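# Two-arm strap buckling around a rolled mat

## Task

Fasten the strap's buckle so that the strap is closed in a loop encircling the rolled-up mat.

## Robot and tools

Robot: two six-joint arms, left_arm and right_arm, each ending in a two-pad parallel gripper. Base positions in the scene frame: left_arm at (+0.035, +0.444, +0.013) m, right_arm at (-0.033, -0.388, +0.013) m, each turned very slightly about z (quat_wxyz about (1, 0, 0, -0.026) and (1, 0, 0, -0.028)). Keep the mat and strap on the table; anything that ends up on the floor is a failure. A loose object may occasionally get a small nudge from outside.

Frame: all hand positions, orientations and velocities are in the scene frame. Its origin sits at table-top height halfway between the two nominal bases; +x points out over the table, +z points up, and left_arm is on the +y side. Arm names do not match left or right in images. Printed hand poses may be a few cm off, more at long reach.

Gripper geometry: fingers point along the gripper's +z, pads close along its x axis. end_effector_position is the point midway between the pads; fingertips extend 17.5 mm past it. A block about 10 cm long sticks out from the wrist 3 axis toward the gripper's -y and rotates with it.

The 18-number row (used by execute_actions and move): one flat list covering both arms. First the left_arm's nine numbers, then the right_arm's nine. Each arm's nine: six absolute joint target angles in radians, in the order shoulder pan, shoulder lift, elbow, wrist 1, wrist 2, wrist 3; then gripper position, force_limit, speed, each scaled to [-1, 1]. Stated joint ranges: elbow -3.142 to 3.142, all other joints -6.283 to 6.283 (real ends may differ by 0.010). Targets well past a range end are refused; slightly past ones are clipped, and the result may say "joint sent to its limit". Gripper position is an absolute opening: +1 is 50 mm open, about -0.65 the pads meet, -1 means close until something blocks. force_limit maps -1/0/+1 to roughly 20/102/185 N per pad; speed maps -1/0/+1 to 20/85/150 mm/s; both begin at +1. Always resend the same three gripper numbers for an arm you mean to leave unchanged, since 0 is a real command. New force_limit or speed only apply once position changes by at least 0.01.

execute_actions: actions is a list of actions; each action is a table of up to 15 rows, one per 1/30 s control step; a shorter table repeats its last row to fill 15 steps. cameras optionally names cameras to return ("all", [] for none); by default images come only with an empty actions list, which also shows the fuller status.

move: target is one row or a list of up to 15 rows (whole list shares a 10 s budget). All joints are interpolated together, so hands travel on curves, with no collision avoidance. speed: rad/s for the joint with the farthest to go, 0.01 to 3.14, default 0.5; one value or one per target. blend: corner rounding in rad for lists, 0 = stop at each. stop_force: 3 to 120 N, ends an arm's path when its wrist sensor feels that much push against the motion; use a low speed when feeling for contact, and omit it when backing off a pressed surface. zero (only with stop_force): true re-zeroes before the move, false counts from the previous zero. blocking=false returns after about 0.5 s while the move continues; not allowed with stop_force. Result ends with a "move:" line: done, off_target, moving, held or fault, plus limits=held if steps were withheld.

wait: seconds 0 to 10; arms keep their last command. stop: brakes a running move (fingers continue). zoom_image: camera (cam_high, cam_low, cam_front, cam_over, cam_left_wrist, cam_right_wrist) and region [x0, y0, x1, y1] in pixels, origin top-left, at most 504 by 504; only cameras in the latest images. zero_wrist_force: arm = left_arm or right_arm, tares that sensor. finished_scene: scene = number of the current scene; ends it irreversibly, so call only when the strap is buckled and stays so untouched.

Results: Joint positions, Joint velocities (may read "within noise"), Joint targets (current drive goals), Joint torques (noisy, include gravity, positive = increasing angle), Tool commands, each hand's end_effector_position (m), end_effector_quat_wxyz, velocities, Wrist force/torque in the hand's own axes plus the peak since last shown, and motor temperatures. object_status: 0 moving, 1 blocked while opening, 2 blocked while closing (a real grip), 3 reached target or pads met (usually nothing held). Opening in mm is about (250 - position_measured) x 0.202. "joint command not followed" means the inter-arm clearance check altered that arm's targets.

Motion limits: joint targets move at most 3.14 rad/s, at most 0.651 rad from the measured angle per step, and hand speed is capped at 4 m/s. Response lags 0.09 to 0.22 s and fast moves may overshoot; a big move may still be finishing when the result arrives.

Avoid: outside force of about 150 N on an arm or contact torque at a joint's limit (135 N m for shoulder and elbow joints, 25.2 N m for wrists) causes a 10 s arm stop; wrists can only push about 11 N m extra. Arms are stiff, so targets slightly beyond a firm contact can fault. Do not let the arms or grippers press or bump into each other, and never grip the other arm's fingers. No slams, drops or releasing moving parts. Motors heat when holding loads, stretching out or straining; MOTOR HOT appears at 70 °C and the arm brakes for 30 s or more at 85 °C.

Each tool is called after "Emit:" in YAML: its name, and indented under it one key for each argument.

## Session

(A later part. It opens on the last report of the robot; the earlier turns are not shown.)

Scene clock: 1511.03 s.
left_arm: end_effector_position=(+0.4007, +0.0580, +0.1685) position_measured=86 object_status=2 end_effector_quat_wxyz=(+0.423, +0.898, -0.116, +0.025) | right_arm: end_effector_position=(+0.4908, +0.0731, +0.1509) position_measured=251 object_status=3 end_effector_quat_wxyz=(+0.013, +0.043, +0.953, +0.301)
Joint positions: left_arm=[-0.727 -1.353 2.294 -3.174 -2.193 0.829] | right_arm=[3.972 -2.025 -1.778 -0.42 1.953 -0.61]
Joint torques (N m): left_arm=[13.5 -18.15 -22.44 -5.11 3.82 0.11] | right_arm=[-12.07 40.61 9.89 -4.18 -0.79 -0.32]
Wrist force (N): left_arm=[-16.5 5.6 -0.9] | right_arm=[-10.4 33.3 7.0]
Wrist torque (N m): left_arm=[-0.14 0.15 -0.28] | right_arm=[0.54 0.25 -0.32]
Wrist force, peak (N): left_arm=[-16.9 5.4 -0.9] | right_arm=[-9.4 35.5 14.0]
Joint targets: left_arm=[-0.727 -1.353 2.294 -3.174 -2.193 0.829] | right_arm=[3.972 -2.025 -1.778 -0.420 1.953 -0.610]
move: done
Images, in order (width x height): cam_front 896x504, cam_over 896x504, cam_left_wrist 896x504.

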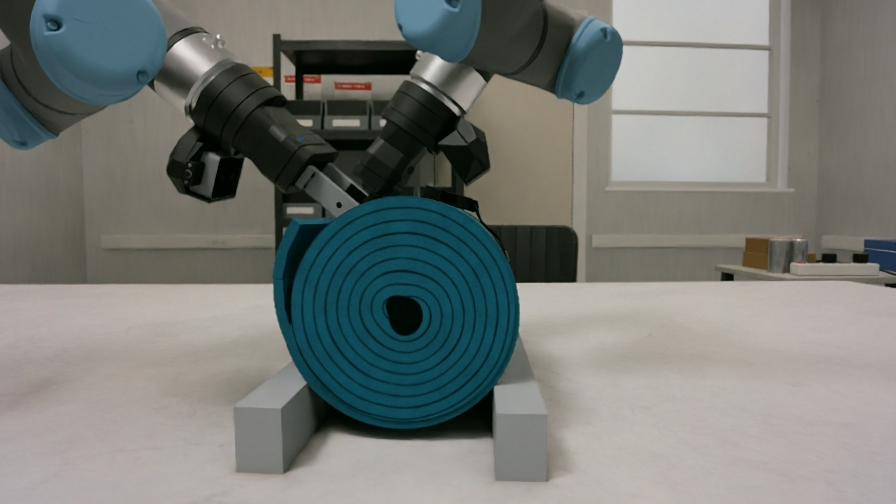

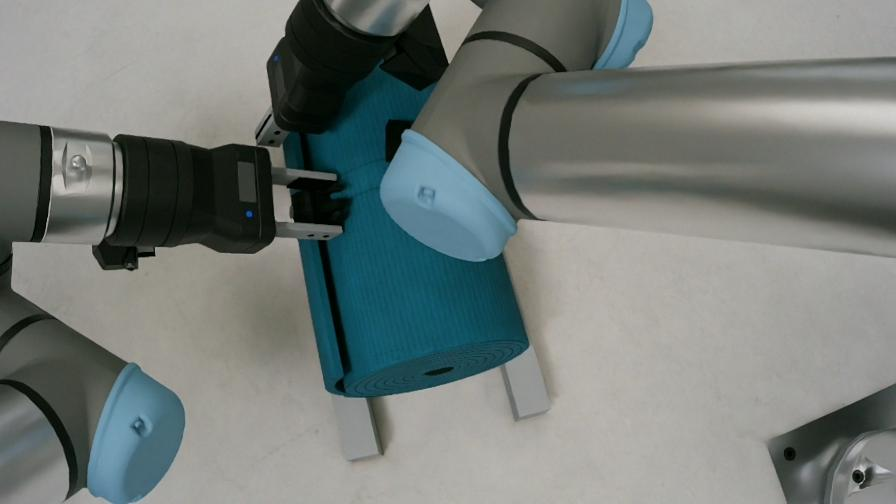

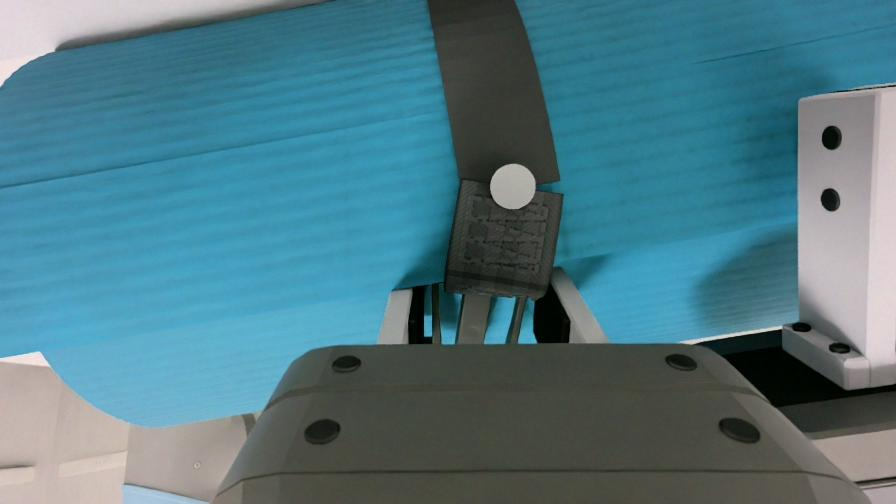

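Emit:
move:
  target:
    - [-0.8037, -1.4551, 2.1422, -2.7318, -2.0537, 0.7358, -1, -0.6, -1, 3.972, -2.025, -1.778, -0.420, 1.953, -0.610, -1, -0.8, 0]
    - [-0.9200, -1.4563, 2.0287, -2.5180, -1.8636, 0.6332, -1, -0.6, -1, 3.972, -2.025, -1.778, -0.420, 1.953, -0.610, -1, -0.8, 0]
  speed: 0.12
  blend: [0.03, 0]
  stop_force: 40
  cameras: ["cam_left_wrist", "cam_front", "cam_over", "cam_low"]

Emit:
zoom_image:
  camera: "cam_left_wrist"
  region: [330, 80, 640, 360]

Emit:
zoom_image:
  camera: "cam_over"
  region: [260, 140, 400, 250]

Emit:
zoom_image:
  camera: "cam_front"
  region: [270, 140, 480, 250]

Scene clock: 1556.33 s.
left_arm: end_effector_position=(+0.4003, +0.0125, +0.1906) position_measured=86 object_status=2 end_effector_quat_wxyz=(+0.233, +0.971, -0.044, -0.010) | right_arm: end_effector_position=(+0.4908, +0.0731, +0.1509) position_measured=251 object_status=3 end_effector_quat_wxyz=(+0.013, +0.043, +0.953, +0.301)
Joint positions: left_arm=[-0.92 -1.456 2.029 -2.518 -1.864 0.633] | right_arm=[3.972 -2.025 -1.778 -0.42 1.953 -0.61]
Joint torques (N m): left_arm=[3.76 -23.99 -9.97 -4.3 -2.78 2.31] | right_arm=[-3.86 47.49 13.66 4.59 -1.09 -0.14]
Motor temperatures (°C): left_arm=[27 31 29 33 35 33] | right_arm=[34 32 25 30 42 36]
Wrist force (N): left_arm=[0.1 -3.1 -21.3] | right_arm=[-1.2 1.6 0.3]
Wrist torque (N m): left_arm=[0.34 0.27 -0.05] | right_arm=[0.16 0.28 -0.23]
Wrist force, peak (N): left_arm=[-25.0 -9.0 -30.9] | right_arm=[-10.6 33.6 6.8]
Joint targets: left_arm=[-0.920 -1.456 2.029 -2.518 -1.864 0.633] | right_arm=[3.972 -2.025 -1.778 -0.420 1.953 -0.610]
move: done
Images, in order (width x height): cam_low 896x504, cam_front 896x504, cam_over 896x504, cam_left_wrist 896x504.

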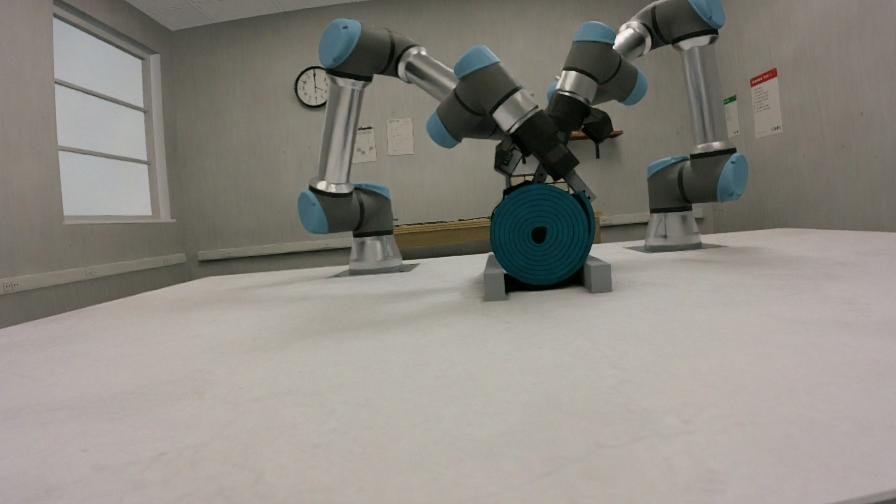

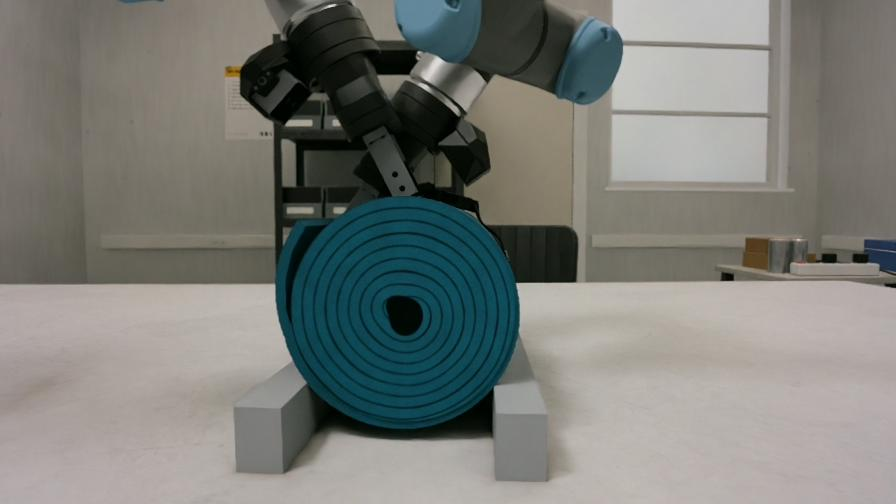

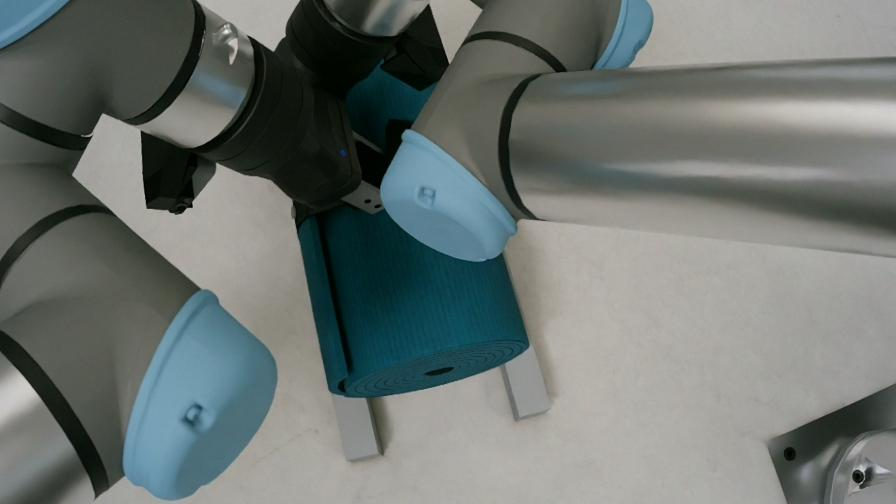

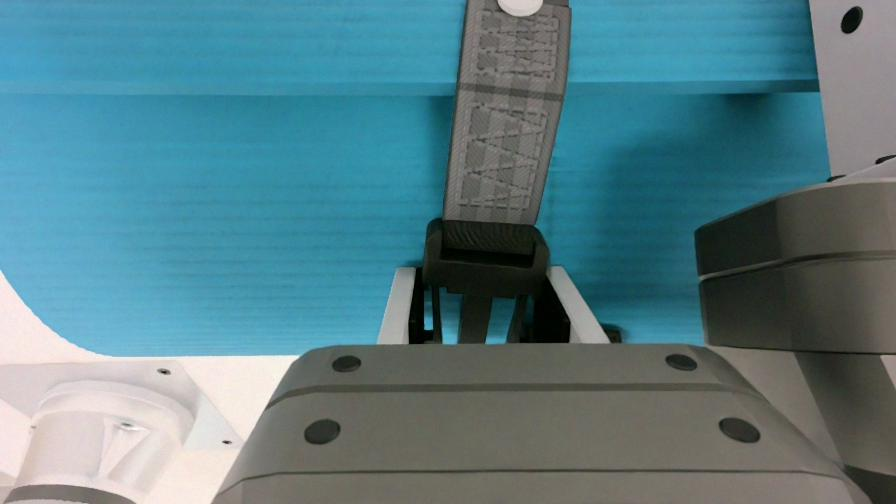

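Scaled by 1.626.

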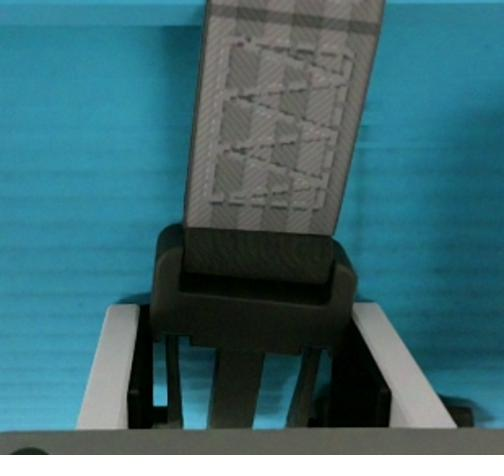

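Scaled by 3.600.

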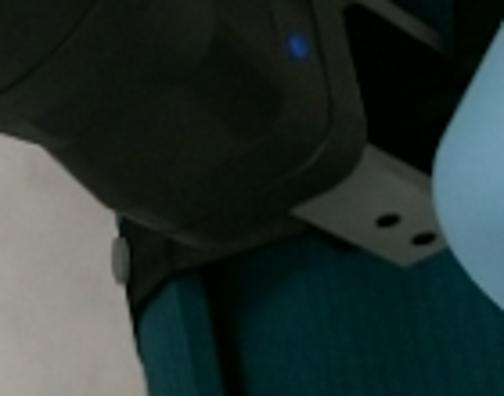

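Scaled by 2.400.

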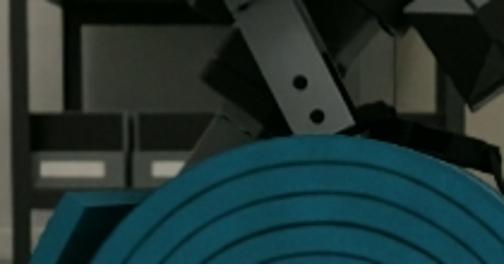

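Emit:
move:
  target: [-0.9200, -1.4563, 2.0287, -2.5180, -1.8636, 0.6332, 1, -0.6, -1, 3.972, -2.025, -1.778, -0.420, 1.953, -0.610, -1, -0.8, 0]
  speed: 0.1
  cameras: ["cam_left_wrist", "cam_front"]

Emit:
zoom_image:
  camera: "cam_left_wrist"
  region: [330, 60, 640, 360]

Emit:
zoom_image:
  camera: "cam_front"
  region: [270, 140, 480, 250]

Scene clock: 1572.50 s.
left_arm: end_effector_position=(+0.4003, +0.0125, +0.1906) position_measured=3 object_status=0 end_effector_quat_wxyz=(+0.233, +0.971, -0.044, -0.010) | right_arm: end_effector_position=(+0.4908, +0.0731, +0.1509) position_measured=251 object_status=3 end_effector_quat_wxyz=(+0.013, +0.043, +0.953, +0.301)
Joint positions: left_arm=[-0.92 -1.456 2.029 -2.518 -1.864 0.633] | right_arm=[3.972 -2.025 -1.778 -0.42 1.953 -0.61]
Joint torques (N m): left_arm=[3.28 -33.77 -29.01 -2.83 -0.08 2.5] | right_arm=[-4.04 43.5 17.18 4.55 -1.25 -0.13]
Wrist force (N): left_arm=[-1.7 -0.2 0.5] | right_arm=[-1.7 2.3 0.6]
Wrist torque (N m): left_arm=[0.01 0.29 -0.07] | right_arm=[0.20 0.29 -0.24]
Wrist force, peak (N): left_arm=[0.2 -3.0 -21.9] | right_arm=[-1.9 2.4 0.5]
Joint targets: left_arm=[-0.920 -1.456 2.029 -2.518 -1.864 0.633] | right_arm=[3.972 -2.025 -1.778 -0.420 1.953 -0.610]
move: done
Images, in order (width x height): cam_front 896x504, cam_left_wrist 896x504.

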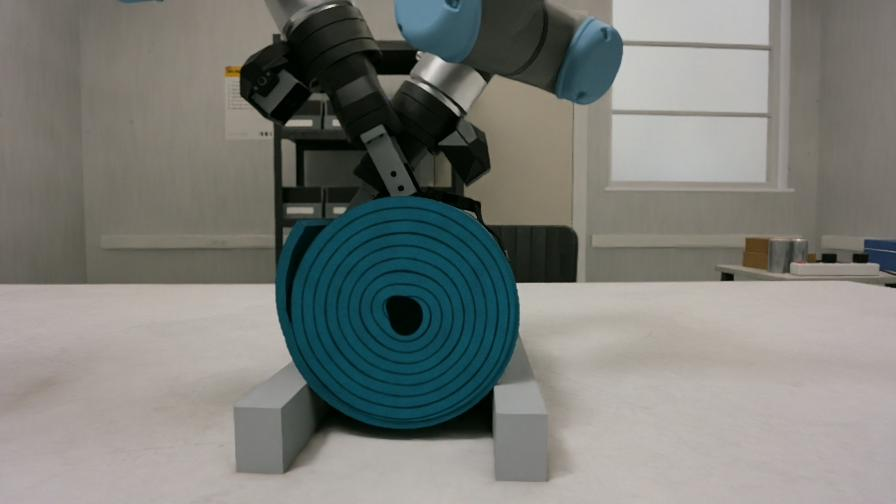

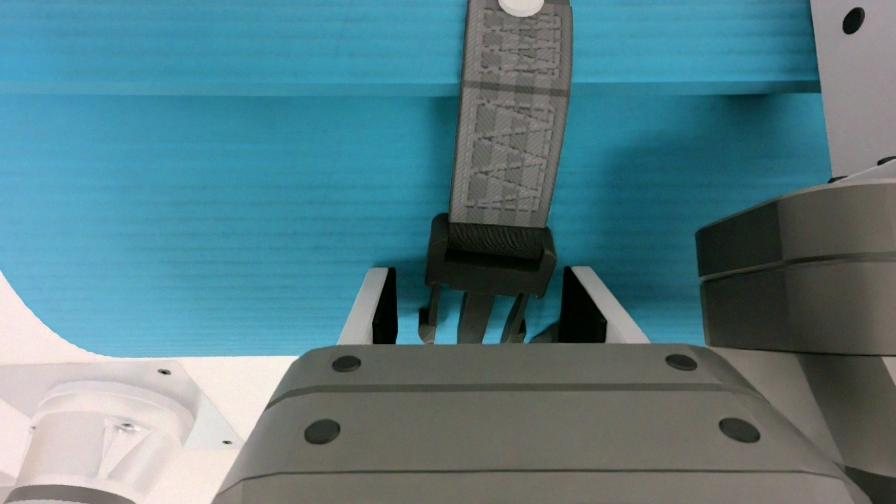

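Scaled by 1.626.

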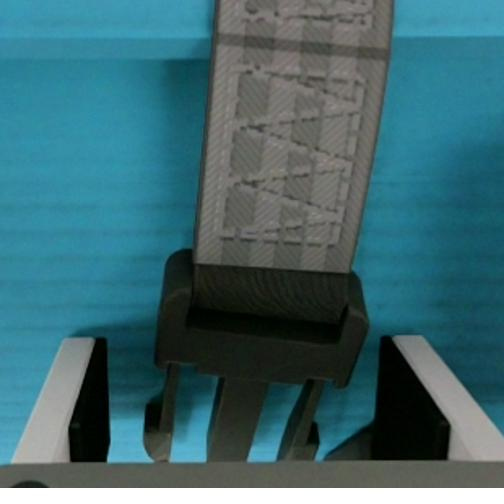

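Scaled by 2.400.

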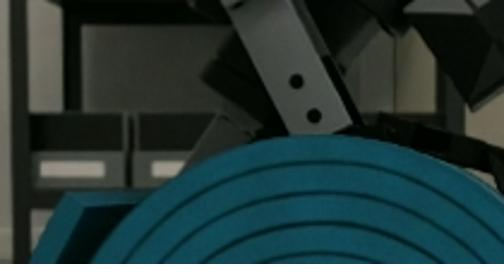

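Emit:
move:
  target: [-0.8750, -1.5136, 2.0459, -2.4648, -1.8799, 0.6770, 1, -0.6, -1, 3.972, -2.025, -1.778, -0.420, 1.953, -0.610, -1, -0.8, 0]
  speed: 0.12
  cameras: ["cam_left_wrist"]

Emit:
zoom_image:
  camera: "cam_left_wrist"
  region: [330, 80, 640, 360]

Scene clock: 1589.90 s.
left_arm: end_effector_position=(+0.4046, +0.0423, +0.2048) position_measured=3 object_status=3 end_effector_quat_wxyz=(+0.233, +0.971, -0.044, -0.011) end_effector_velocity=(+0.000, -0.002, +0.001) end_effector_angular_velocity=(-0.003, -0.002, +0.004) | right_arm: end_effector_position=(+0.4908, +0.0731, +0.1509) position_measured=251 object_status=3 end_effector_quat_wxyz=(+0.013, +0.043, +0.953, +0.301)
Joint positions: left_arm=[-0.875 -1.514 2.046 -2.465 -1.88 0.677] | right_arm=[3.972 -2.025 -1.778 -0.42 1.953 -0.61]
Joint velocities: left_arm=[-0.002 0.002 -0.002 -0.005 0.002 -0.006] | right_arm=[within noise]
Joint torques (N m): left_arm=[-6.86 -19.04 -30.48 -5.98 0.87 -2.25] | right_arm=[-3.76 39.47 20.35 4.67 -1.32 -0.06]
Wrist force (N): left_arm=[-1.7 -0.5 0.7] | right_arm=[-1.6 2.3 0.7]
Wrist torque (N m): left_arm=[-0.04 0.29 -0.14] | right_arm=[0.21 0.28 -0.24]
Wrist force, peak (N): left_arm=[-2.1 0.4 1.6] | right_arm=[-1.7 2.5 0.5]
Joint targets: left_arm=[-0.875 -1.514 2.046 -2.465 -1.880 0.677] | right_arm=[3.972 -2.025 -1.778 -0.420 1.953 -0.610]
move: done
Images, in order (width x height): cam_left_wrist 896x504.

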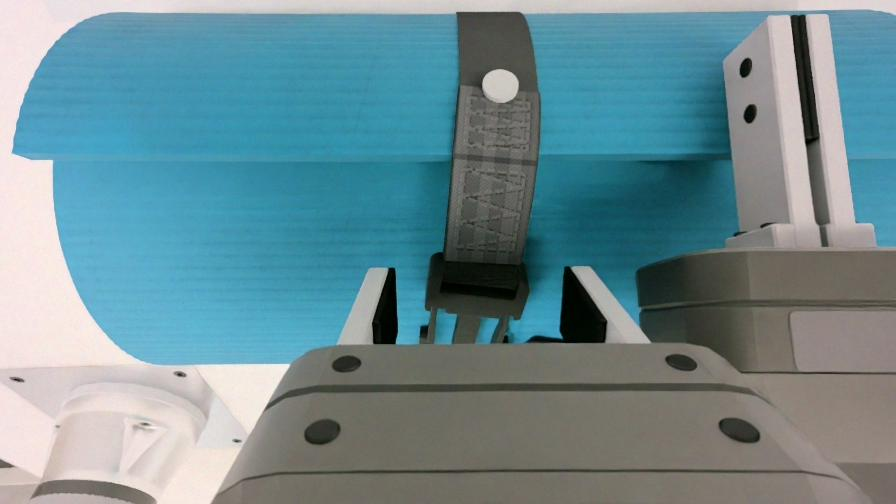

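Scaled by 1.626.

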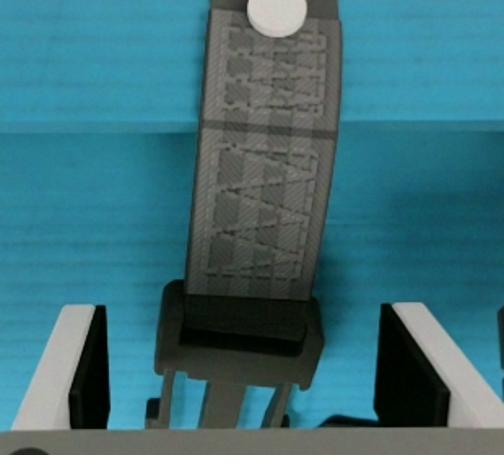

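Emit:
move:
  target: [-0.8901, -1.4709, 2.0617, -2.5278, -1.8744, 0.6622, 1, -0.6, -1, 3.972, -2.025, -1.778, -0.420, 1.953, -0.610, -1, -0.8, 0]
  speed: 0.04
  stop_force: 6
  cameras: ["cam_left_wrist", "cam_front"]

Emit:
zoom_image:
  camera: "cam_left_wrist"
  region: [330, 80, 640, 360]

Emit:
zoom_image:
  camera: "cam_front"
  region: [270, 140, 480, 250]

Scene clock: 1598.73 s.
left_arm: end_effector_position=(+0.4038, +0.0319, +0.1845) position_measured=3 object_status=3 end_effector_quat_wxyz=(+0.233, +0.971, -0.044, -0.010) | right_arm: end_effector_position=(+0.4908, +0.0731, +0.1509) position_measured=251 object_status=3 end_effector_quat_wxyz=(+0.013, +0.043, +0.953, +0.301)
Joint positions: left_arm=[-0.89 -1.471 2.062 -2.528 -1.874 0.662] | right_arm=[3.972 -2.025 -1.778 -0.42 1.953 -0.61]
Joint torques (N m): left_arm=[6.79 -37.61 -28.81 -1.13 -1.69 2.29] | right_arm=[-4.28 33.84 24.6 4.67 -1.57 -0.07]
Wrist force (N): left_arm=[-1.5 -0.2 0.3] | right_arm=[-1.8 2.4 0.2]
Wrist torque (N m): left_arm=[0.00 0.27 -0.05] | right_arm=[0.21 0.30 -0.24]
Wrist force, peak (N): left_arm=[-1.8 -0.4 0.5] | right_arm=[-1.6 2.5 0.6]
Joint targets: left_arm=[-0.890 -1.471 2.062 -2.528 -1.874 0.662] | right_arm=[3.972 -2.025 -1.778 -0.420 1.953 -0.610]
move: done
Images, in order (width x height): cam_front 896x504, cam_left_wrist 896x504.

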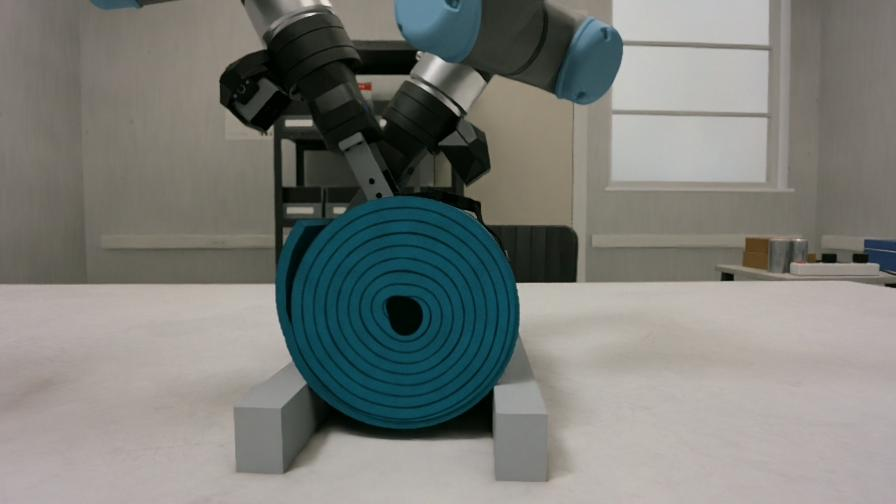

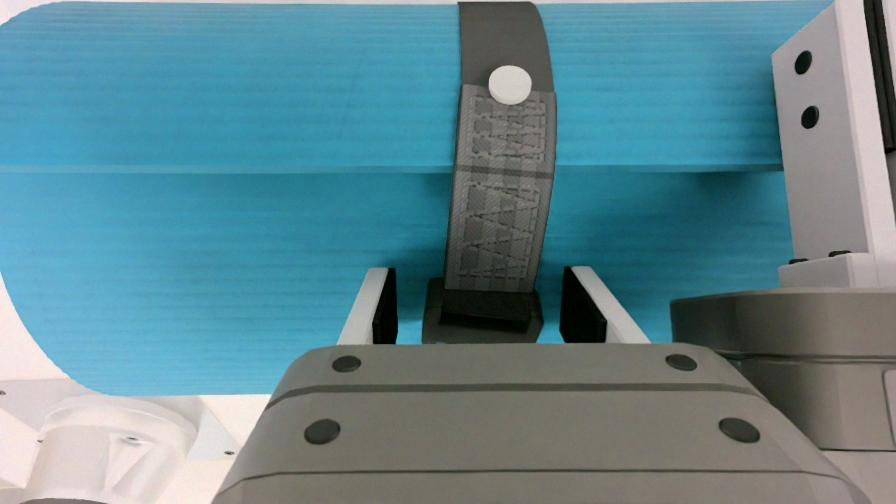

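Scaled by 1.626.

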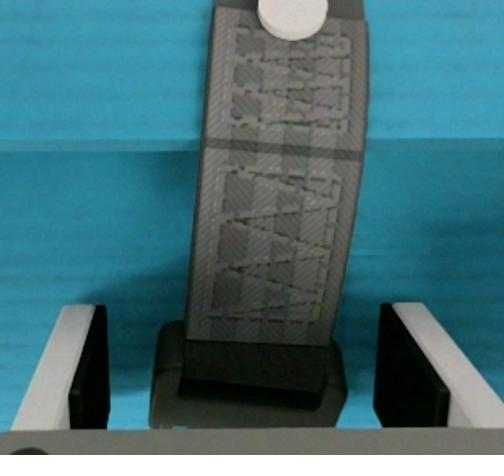

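Scaled by 2.400.

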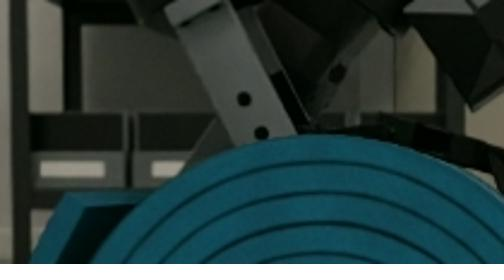

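Emit:
move:
  target:
    - [-0.8850, -1.4729, 2.0666, -2.5291, -1.8763, 0.6673, 1, -0.6, -1, 3.972, -2.025, -1.778, -0.420, 1.953, -0.610, -1, -0.8, 0]
    - [-0.8850, -1.4729, 2.0666, -2.5291, -1.8763, 0.6673, -1, 0, -0.8, 3.972, -2.025, -1.778, -0.420, 1.953, -0.610, -1, -0.8, 0]
  speed: 0.05
  cameras: ["cam_left_wrist", "cam_front"]

Emit:
zoom_image:
  camera: "cam_left_wrist"
  region: [330, 80, 640, 360]

Emit:
zoom_image:
  camera: "cam_front"
  region: [270, 140, 480, 250]

Scene clock: 1610.63 s.
left_arm: end_effector_position=(+0.4044, +0.0350, +0.1835) position_measured=87 object_status=2 end_effector_quat_wxyz=(+0.233, +0.971, -0.044, -0.011) | right_arm: end_effector_position=(+0.4908, +0.0731, +0.1509) position_measured=251 object_status=3 end_effector_quat_wxyz=(+0.013, +0.043, +0.953, +0.301)
Joint positions: left_arm=[-0.885 -1.473 2.067 -2.529 -1.876 0.667] | right_arm=[3.972 -2.025 -1.778 -0.42 1.953 -0.61]
Joint torques (N m): left_arm=[-5.4 -26.81 -27.14 -4.28 0.22 -2.27] | right_arm=[-4.13 31.14 24.83 4.62 -1.6 0.01]
Wrist force (N): left_arm=[-1.6 -0.3 0.5] | right_arm=[-1.7 2.3 0.6]
Wrist torque (N m): left_arm=[-0.02 0.29 -0.18] | right_arm=[0.19 0.29 -0.24]
Wrist force, peak (N): left_arm=[-1.8 -0.4 0.5] | right_arm=[-1.7 2.5 0.7]
Joint targets: left_arm=[-0.885 -1.473 2.067 -2.529 -1.876 0.667] | right_arm=[3.972 -2.025 -1.778 -0.420 1.953 -0.610]
move: done
Images, in order (width x height): cam_front 896x504, cam_left_wrist 896x504.

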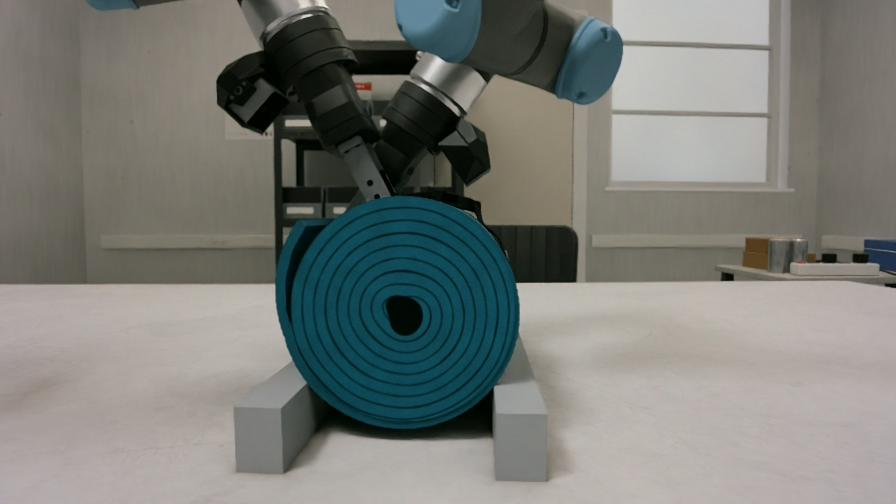

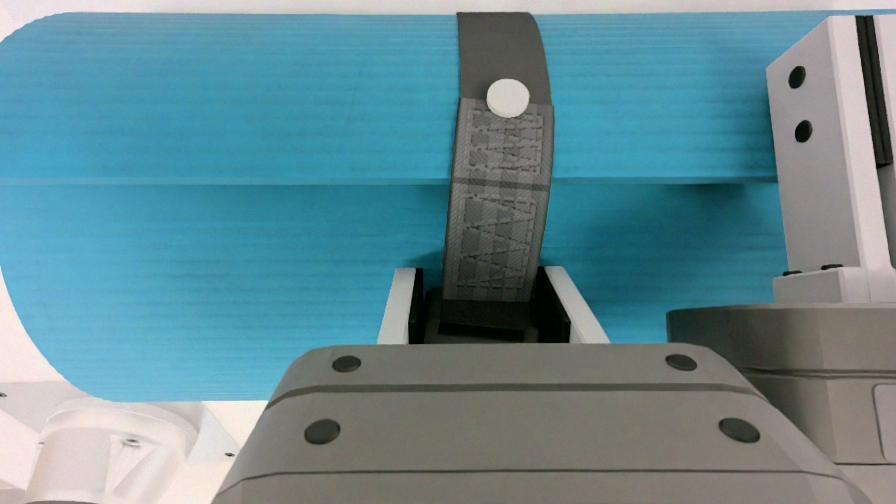

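Scaled by 1.626.

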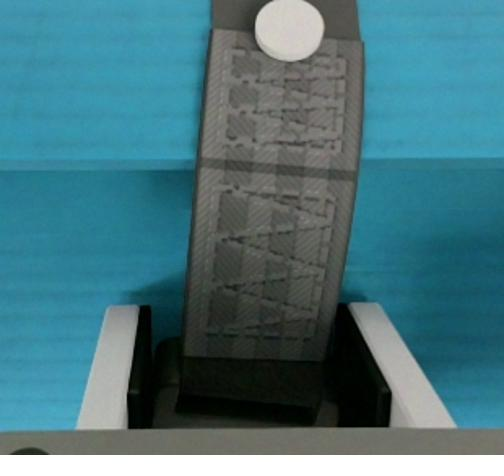

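Scaled by 2.400.

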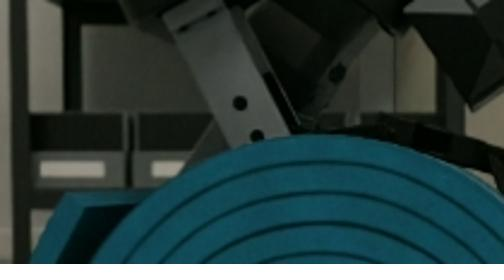

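Emit:
move:
  target: [-0.8850, -1.4729, 2.0666, -2.5291, -1.8763, 0.6673, -1, 0, -0.8, 4.0302, -2.0793, -1.6866, -0.4375, 1.9245, -0.5550, -1, -0.8, 0]
  speed: 0.15
  cameras: ["cam_left_wrist"]

Emit:
move:
  target:
    - [-0.8850, -1.4729, 2.0666, -2.5291, -1.8763, 0.6673, -1, 0, -0.8, 4.0261, -1.9770, -1.6029, -0.6245, 1.9264, -0.5588, -1, -0.8, 0]
    - [-0.8850, -1.4729, 2.0666, -2.5291, -1.8763, 0.6673, -1, 0, -0.8, 3.7103, -1.7360, -1.8218, -0.7769, 2.0630, -0.8722, -1, -0.8, 0]
    - [-0.8850, -1.4729, 2.0666, -2.5291, -1.8763, 0.6673, -1, 0, -0.8, 3.8327, -1.5232, -2.1031, -0.5391, 2.0218, -0.4801, 1, 0, -0.8]
  speed: 0.4
  blend: [0.04, 0.06, 0]
  cameras: ["cam_left_wrist", "cam_right_wrist", "cam_over", "cam_front"]

Emit:
zoom_image:
  camera: "cam_right_wrist"
  region: [330, 60, 640, 340]

Emit:
zoom_image:
  camera: "cam_over"
  region: [280, 80, 520, 250]

Emit:
zoom_image:
  camera: "cam_front"
  region: [270, 120, 530, 290]

Scene clock: 1633.47 s.
left_arm: end_effector_position=(+0.4044, +0.0350, +0.1834) position_measured=87 object_status=2 end_effector_quat_wxyz=(+0.233, +0.971, -0.044, -0.011) | right_arm: end_effector_position=(+0.4912, +0.1145, +0.1530) position_measured=251 object_status=3 end_effector_quat_wxyz=(+0.013, +0.043, +0.953, +0.300)
Joint positions: left_arm=[-0.885 -1.473 2.067 -2.529 -1.876 0.667] | right_arm=[4.02 -2.07 -1.702 -0.435 1.929 -0.564]
Joint torques (N m): left_arm=[-6.48 -25.8 -29.06 -1.7 0.74 -2.25] | right_arm=[-6.32 47.94 11.27 4.91 0.91 -0.53]
Wrist force (N): left_arm=[-1.4 -1.4 0.4] | right_arm=[-1.6 1.1 0.2]
Wrist torque (N m): left_arm=[-0.03 0.26 -0.17] | right_arm=[0.15 0.29 -0.23]
Wrist force, peak (N): left_arm=[-1.5 -1.6 0.4] | right_arm=[0.1 5.6 3.6]
Joint targets: left_arm=[-0.885 -1.473 2.067 -2.529 -1.876 0.667] | right_arm=[4.020 -2.070 -1.702 -0.435 1.929 -0.564]
move: held (right_arm; a check stopped the path); limits=held; right_arm: the elbow is farthest, 0.016 rad from its target
joint command not followed: on one or more control steps a check withheld the commanded joint targets of the right arm, and it was not sent them on those steps.
cause: the commanded joint targets, or the way to them, would bring a part of the robot too close to another arm (this arm's gripper and the left arm's gripper, 4 mm apart when this arm was first held).
Images, in order (width x height): cam_left_wrist 896x504.

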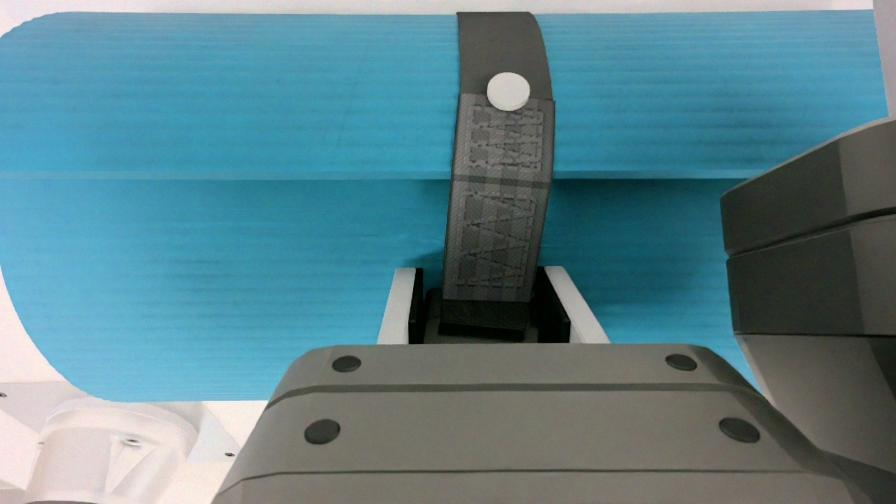

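Scene clock: 1637.90 s.
left_arm: end_effector_position=(+0.4044, +0.0350, +0.1834) position_measured=87 object_status=2 end_effector_quat_wxyz=(+0.233, +0.971, -0.044, -0.011) | right_arm: end_effector_position=(+0.4082, -0.0880, +0.2697) position_measured=3 object_status=0 end_effector_quat_wxyz=(+0.008, +0.153, +0.928, +0.340)
Joint positions: left_arm=[-0.885 -1.473 2.067 -2.529 -1.876 0.667] | right_arm=[3.833 -1.523 -2.103 -0.539 2.022 -0.48]
Joint torques (N m): left_arm=[-5.98 -26.18 -28.85 -1.9 -1.31 -2.39] | right_arm=[-7.43 17.94 13.53 4.86 3.31 1.12]
Wrist force (N): left_arm=[-1.4 -1.3 0.6] | right_arm=[-1.3 1.1 0.2]
Wrist torque (N m): left_arm=[-0.01 0.28 -0.18] | right_arm=[0.16 0.27 -0.24]
Wrist force, peak (N): left_arm=[-1.8 -1.4 0.5] | right_arm=[-0.8 4.8 0.0]
Joint targets: left_arm=[-0.885 -1.473 2.067 -2.529 -1.876 0.667] | right_arm=[3.833 -1.523 -2.103 -0.539 2.022 -0.480]
move: done
Images, in order (width x height): cam_front 896x504, cam_over 896x504, cam_left_wrist 896x504, cam_right_wrist 896x504.

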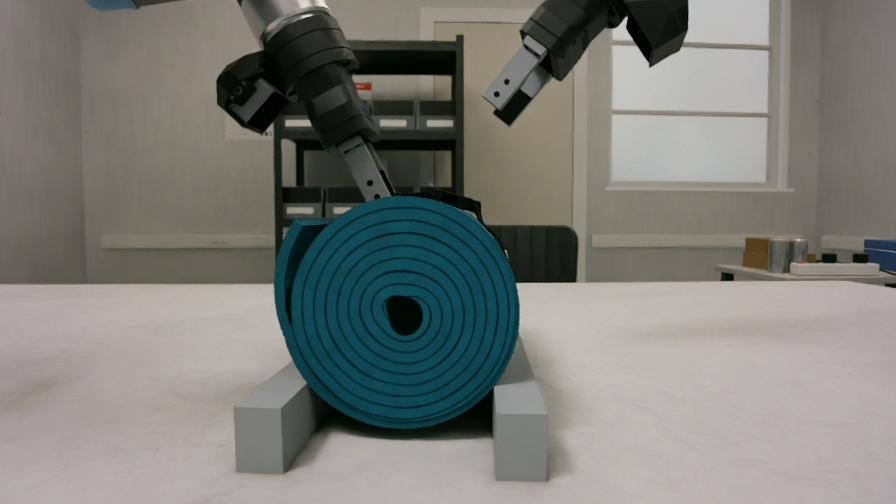

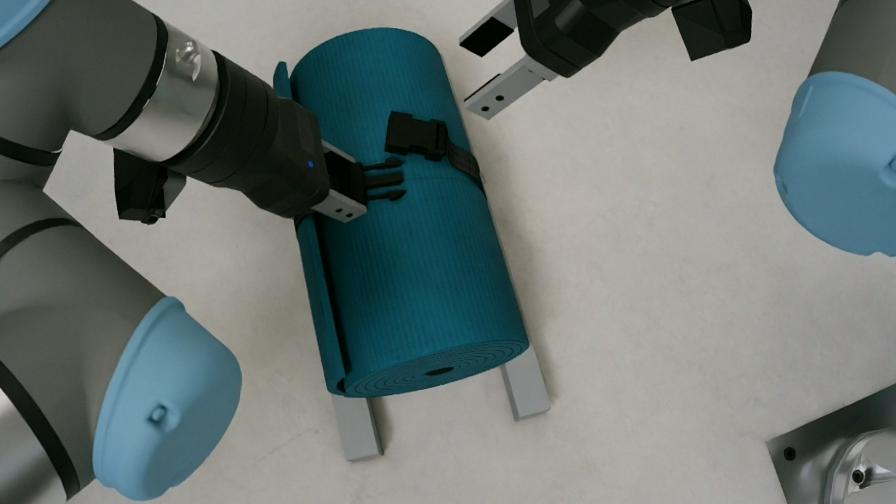

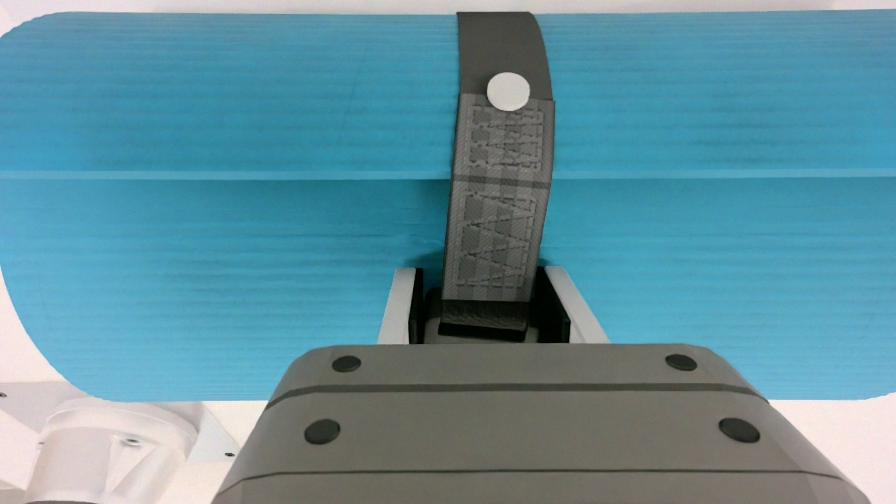

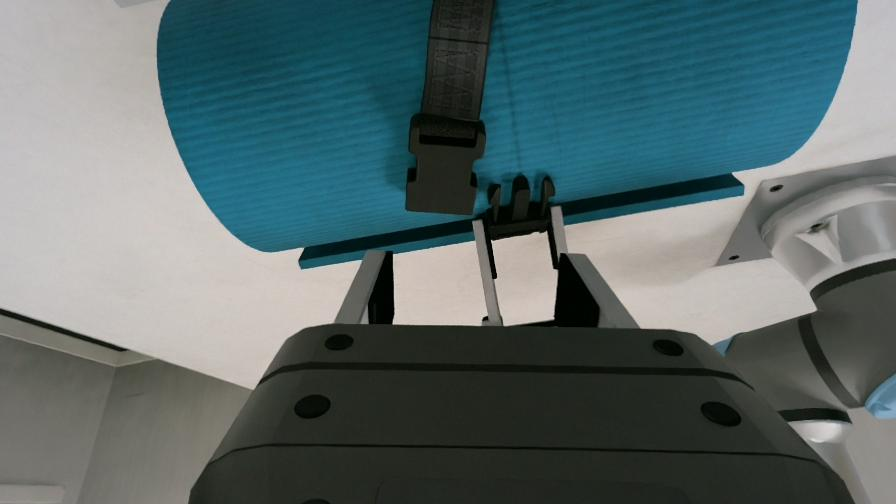

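Scaled by 1.626.

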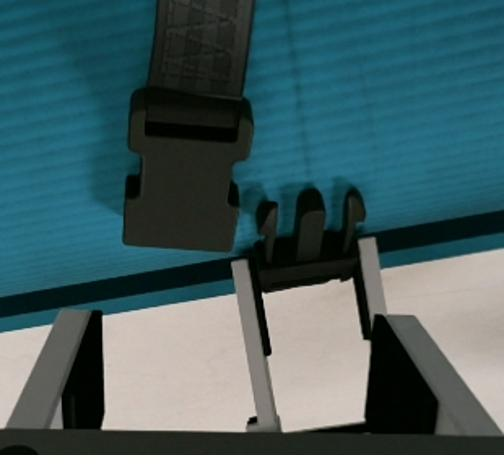

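Scaled by 2.100.

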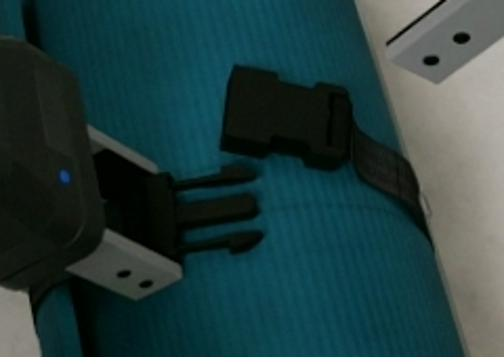

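Scaled by 1.938.

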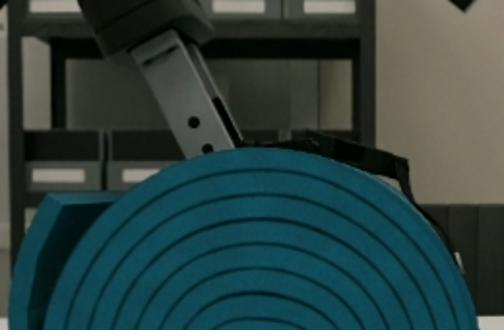

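Emit:
move:
  target: [-0.8850, -1.4729, 2.0666, -2.5291, -1.8763, 0.6673, -1, 0, -0.8, 3.8214, -1.7034, -2.2436, -0.1179, 2.0749, -0.3722, 1, 0, -0.8]
  speed: 0.3
  cameras: ["cam_right_wrist"]

Emit:
zoom_image:
  camera: "cam_right_wrist"
  region: [330, 60, 640, 340]

Scene clock: 1671.83 s.
left_arm: end_effector_position=(+0.4044, +0.0350, +0.1834) position_measured=87 object_status=2 end_effector_quat_wxyz=(+0.233, +0.971, -0.044, -0.011) | right_arm: end_effector_position=(+0.4133, -0.0767, +0.1927) position_measured=3 object_status=3 end_effector_quat_wxyz=(+0.002, +0.185, +0.903, +0.388)
Joint positions: left_arm=[-0.885 -1.473 2.067 -2.529 -1.876 0.667] | right_arm=[3.821 -1.703 -2.244 -0.118 2.075 -0.372]
Joint torques (N m): left_arm=[-5.85 -25.72 -28.97 -2.15 -2.05 -2.29] | right_arm=[0.19 32.21 27.46 4.48 -1.9 -1.35]
Wrist force (N): left_arm=[-1.4 -1.4 0.2] | right_arm=[-1.5 0.7 0.3]
Wrist torque (N m): left_arm=[-0.02 0.27 -0.18] | right_arm=[0.10 0.35 -0.35]
Wrist force, peak (N): left_arm=[-1.7 -1.5 0.6] | right_arm=[-1.2 1.7 -0.6]
Joint targets: left_arm=[-0.885 -1.473 2.067 -2.529 -1.876 0.667] | right_arm=[3.821 -1.703 -2.244 -0.118 2.075 -0.372]
move: done
Images, in order (width x height): cam_right_wrist 896x504.

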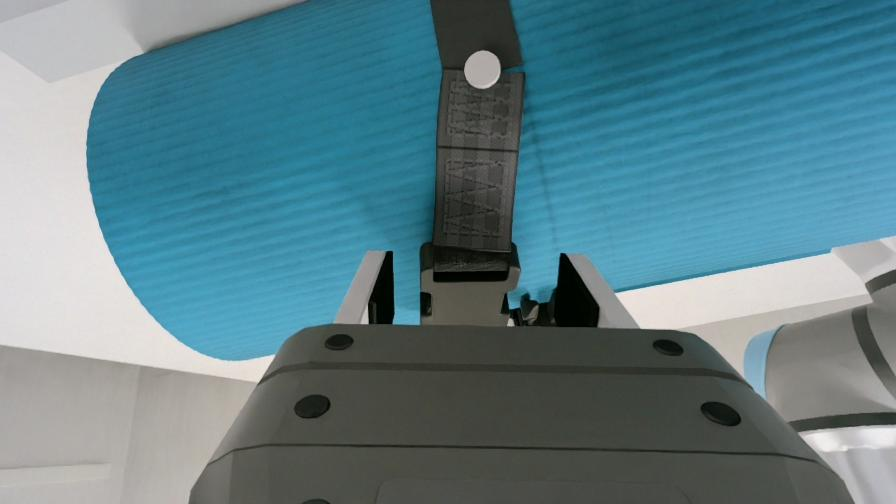

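Scaled by 1.626.

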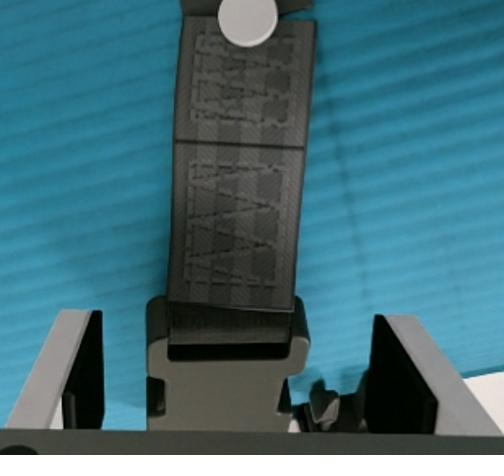

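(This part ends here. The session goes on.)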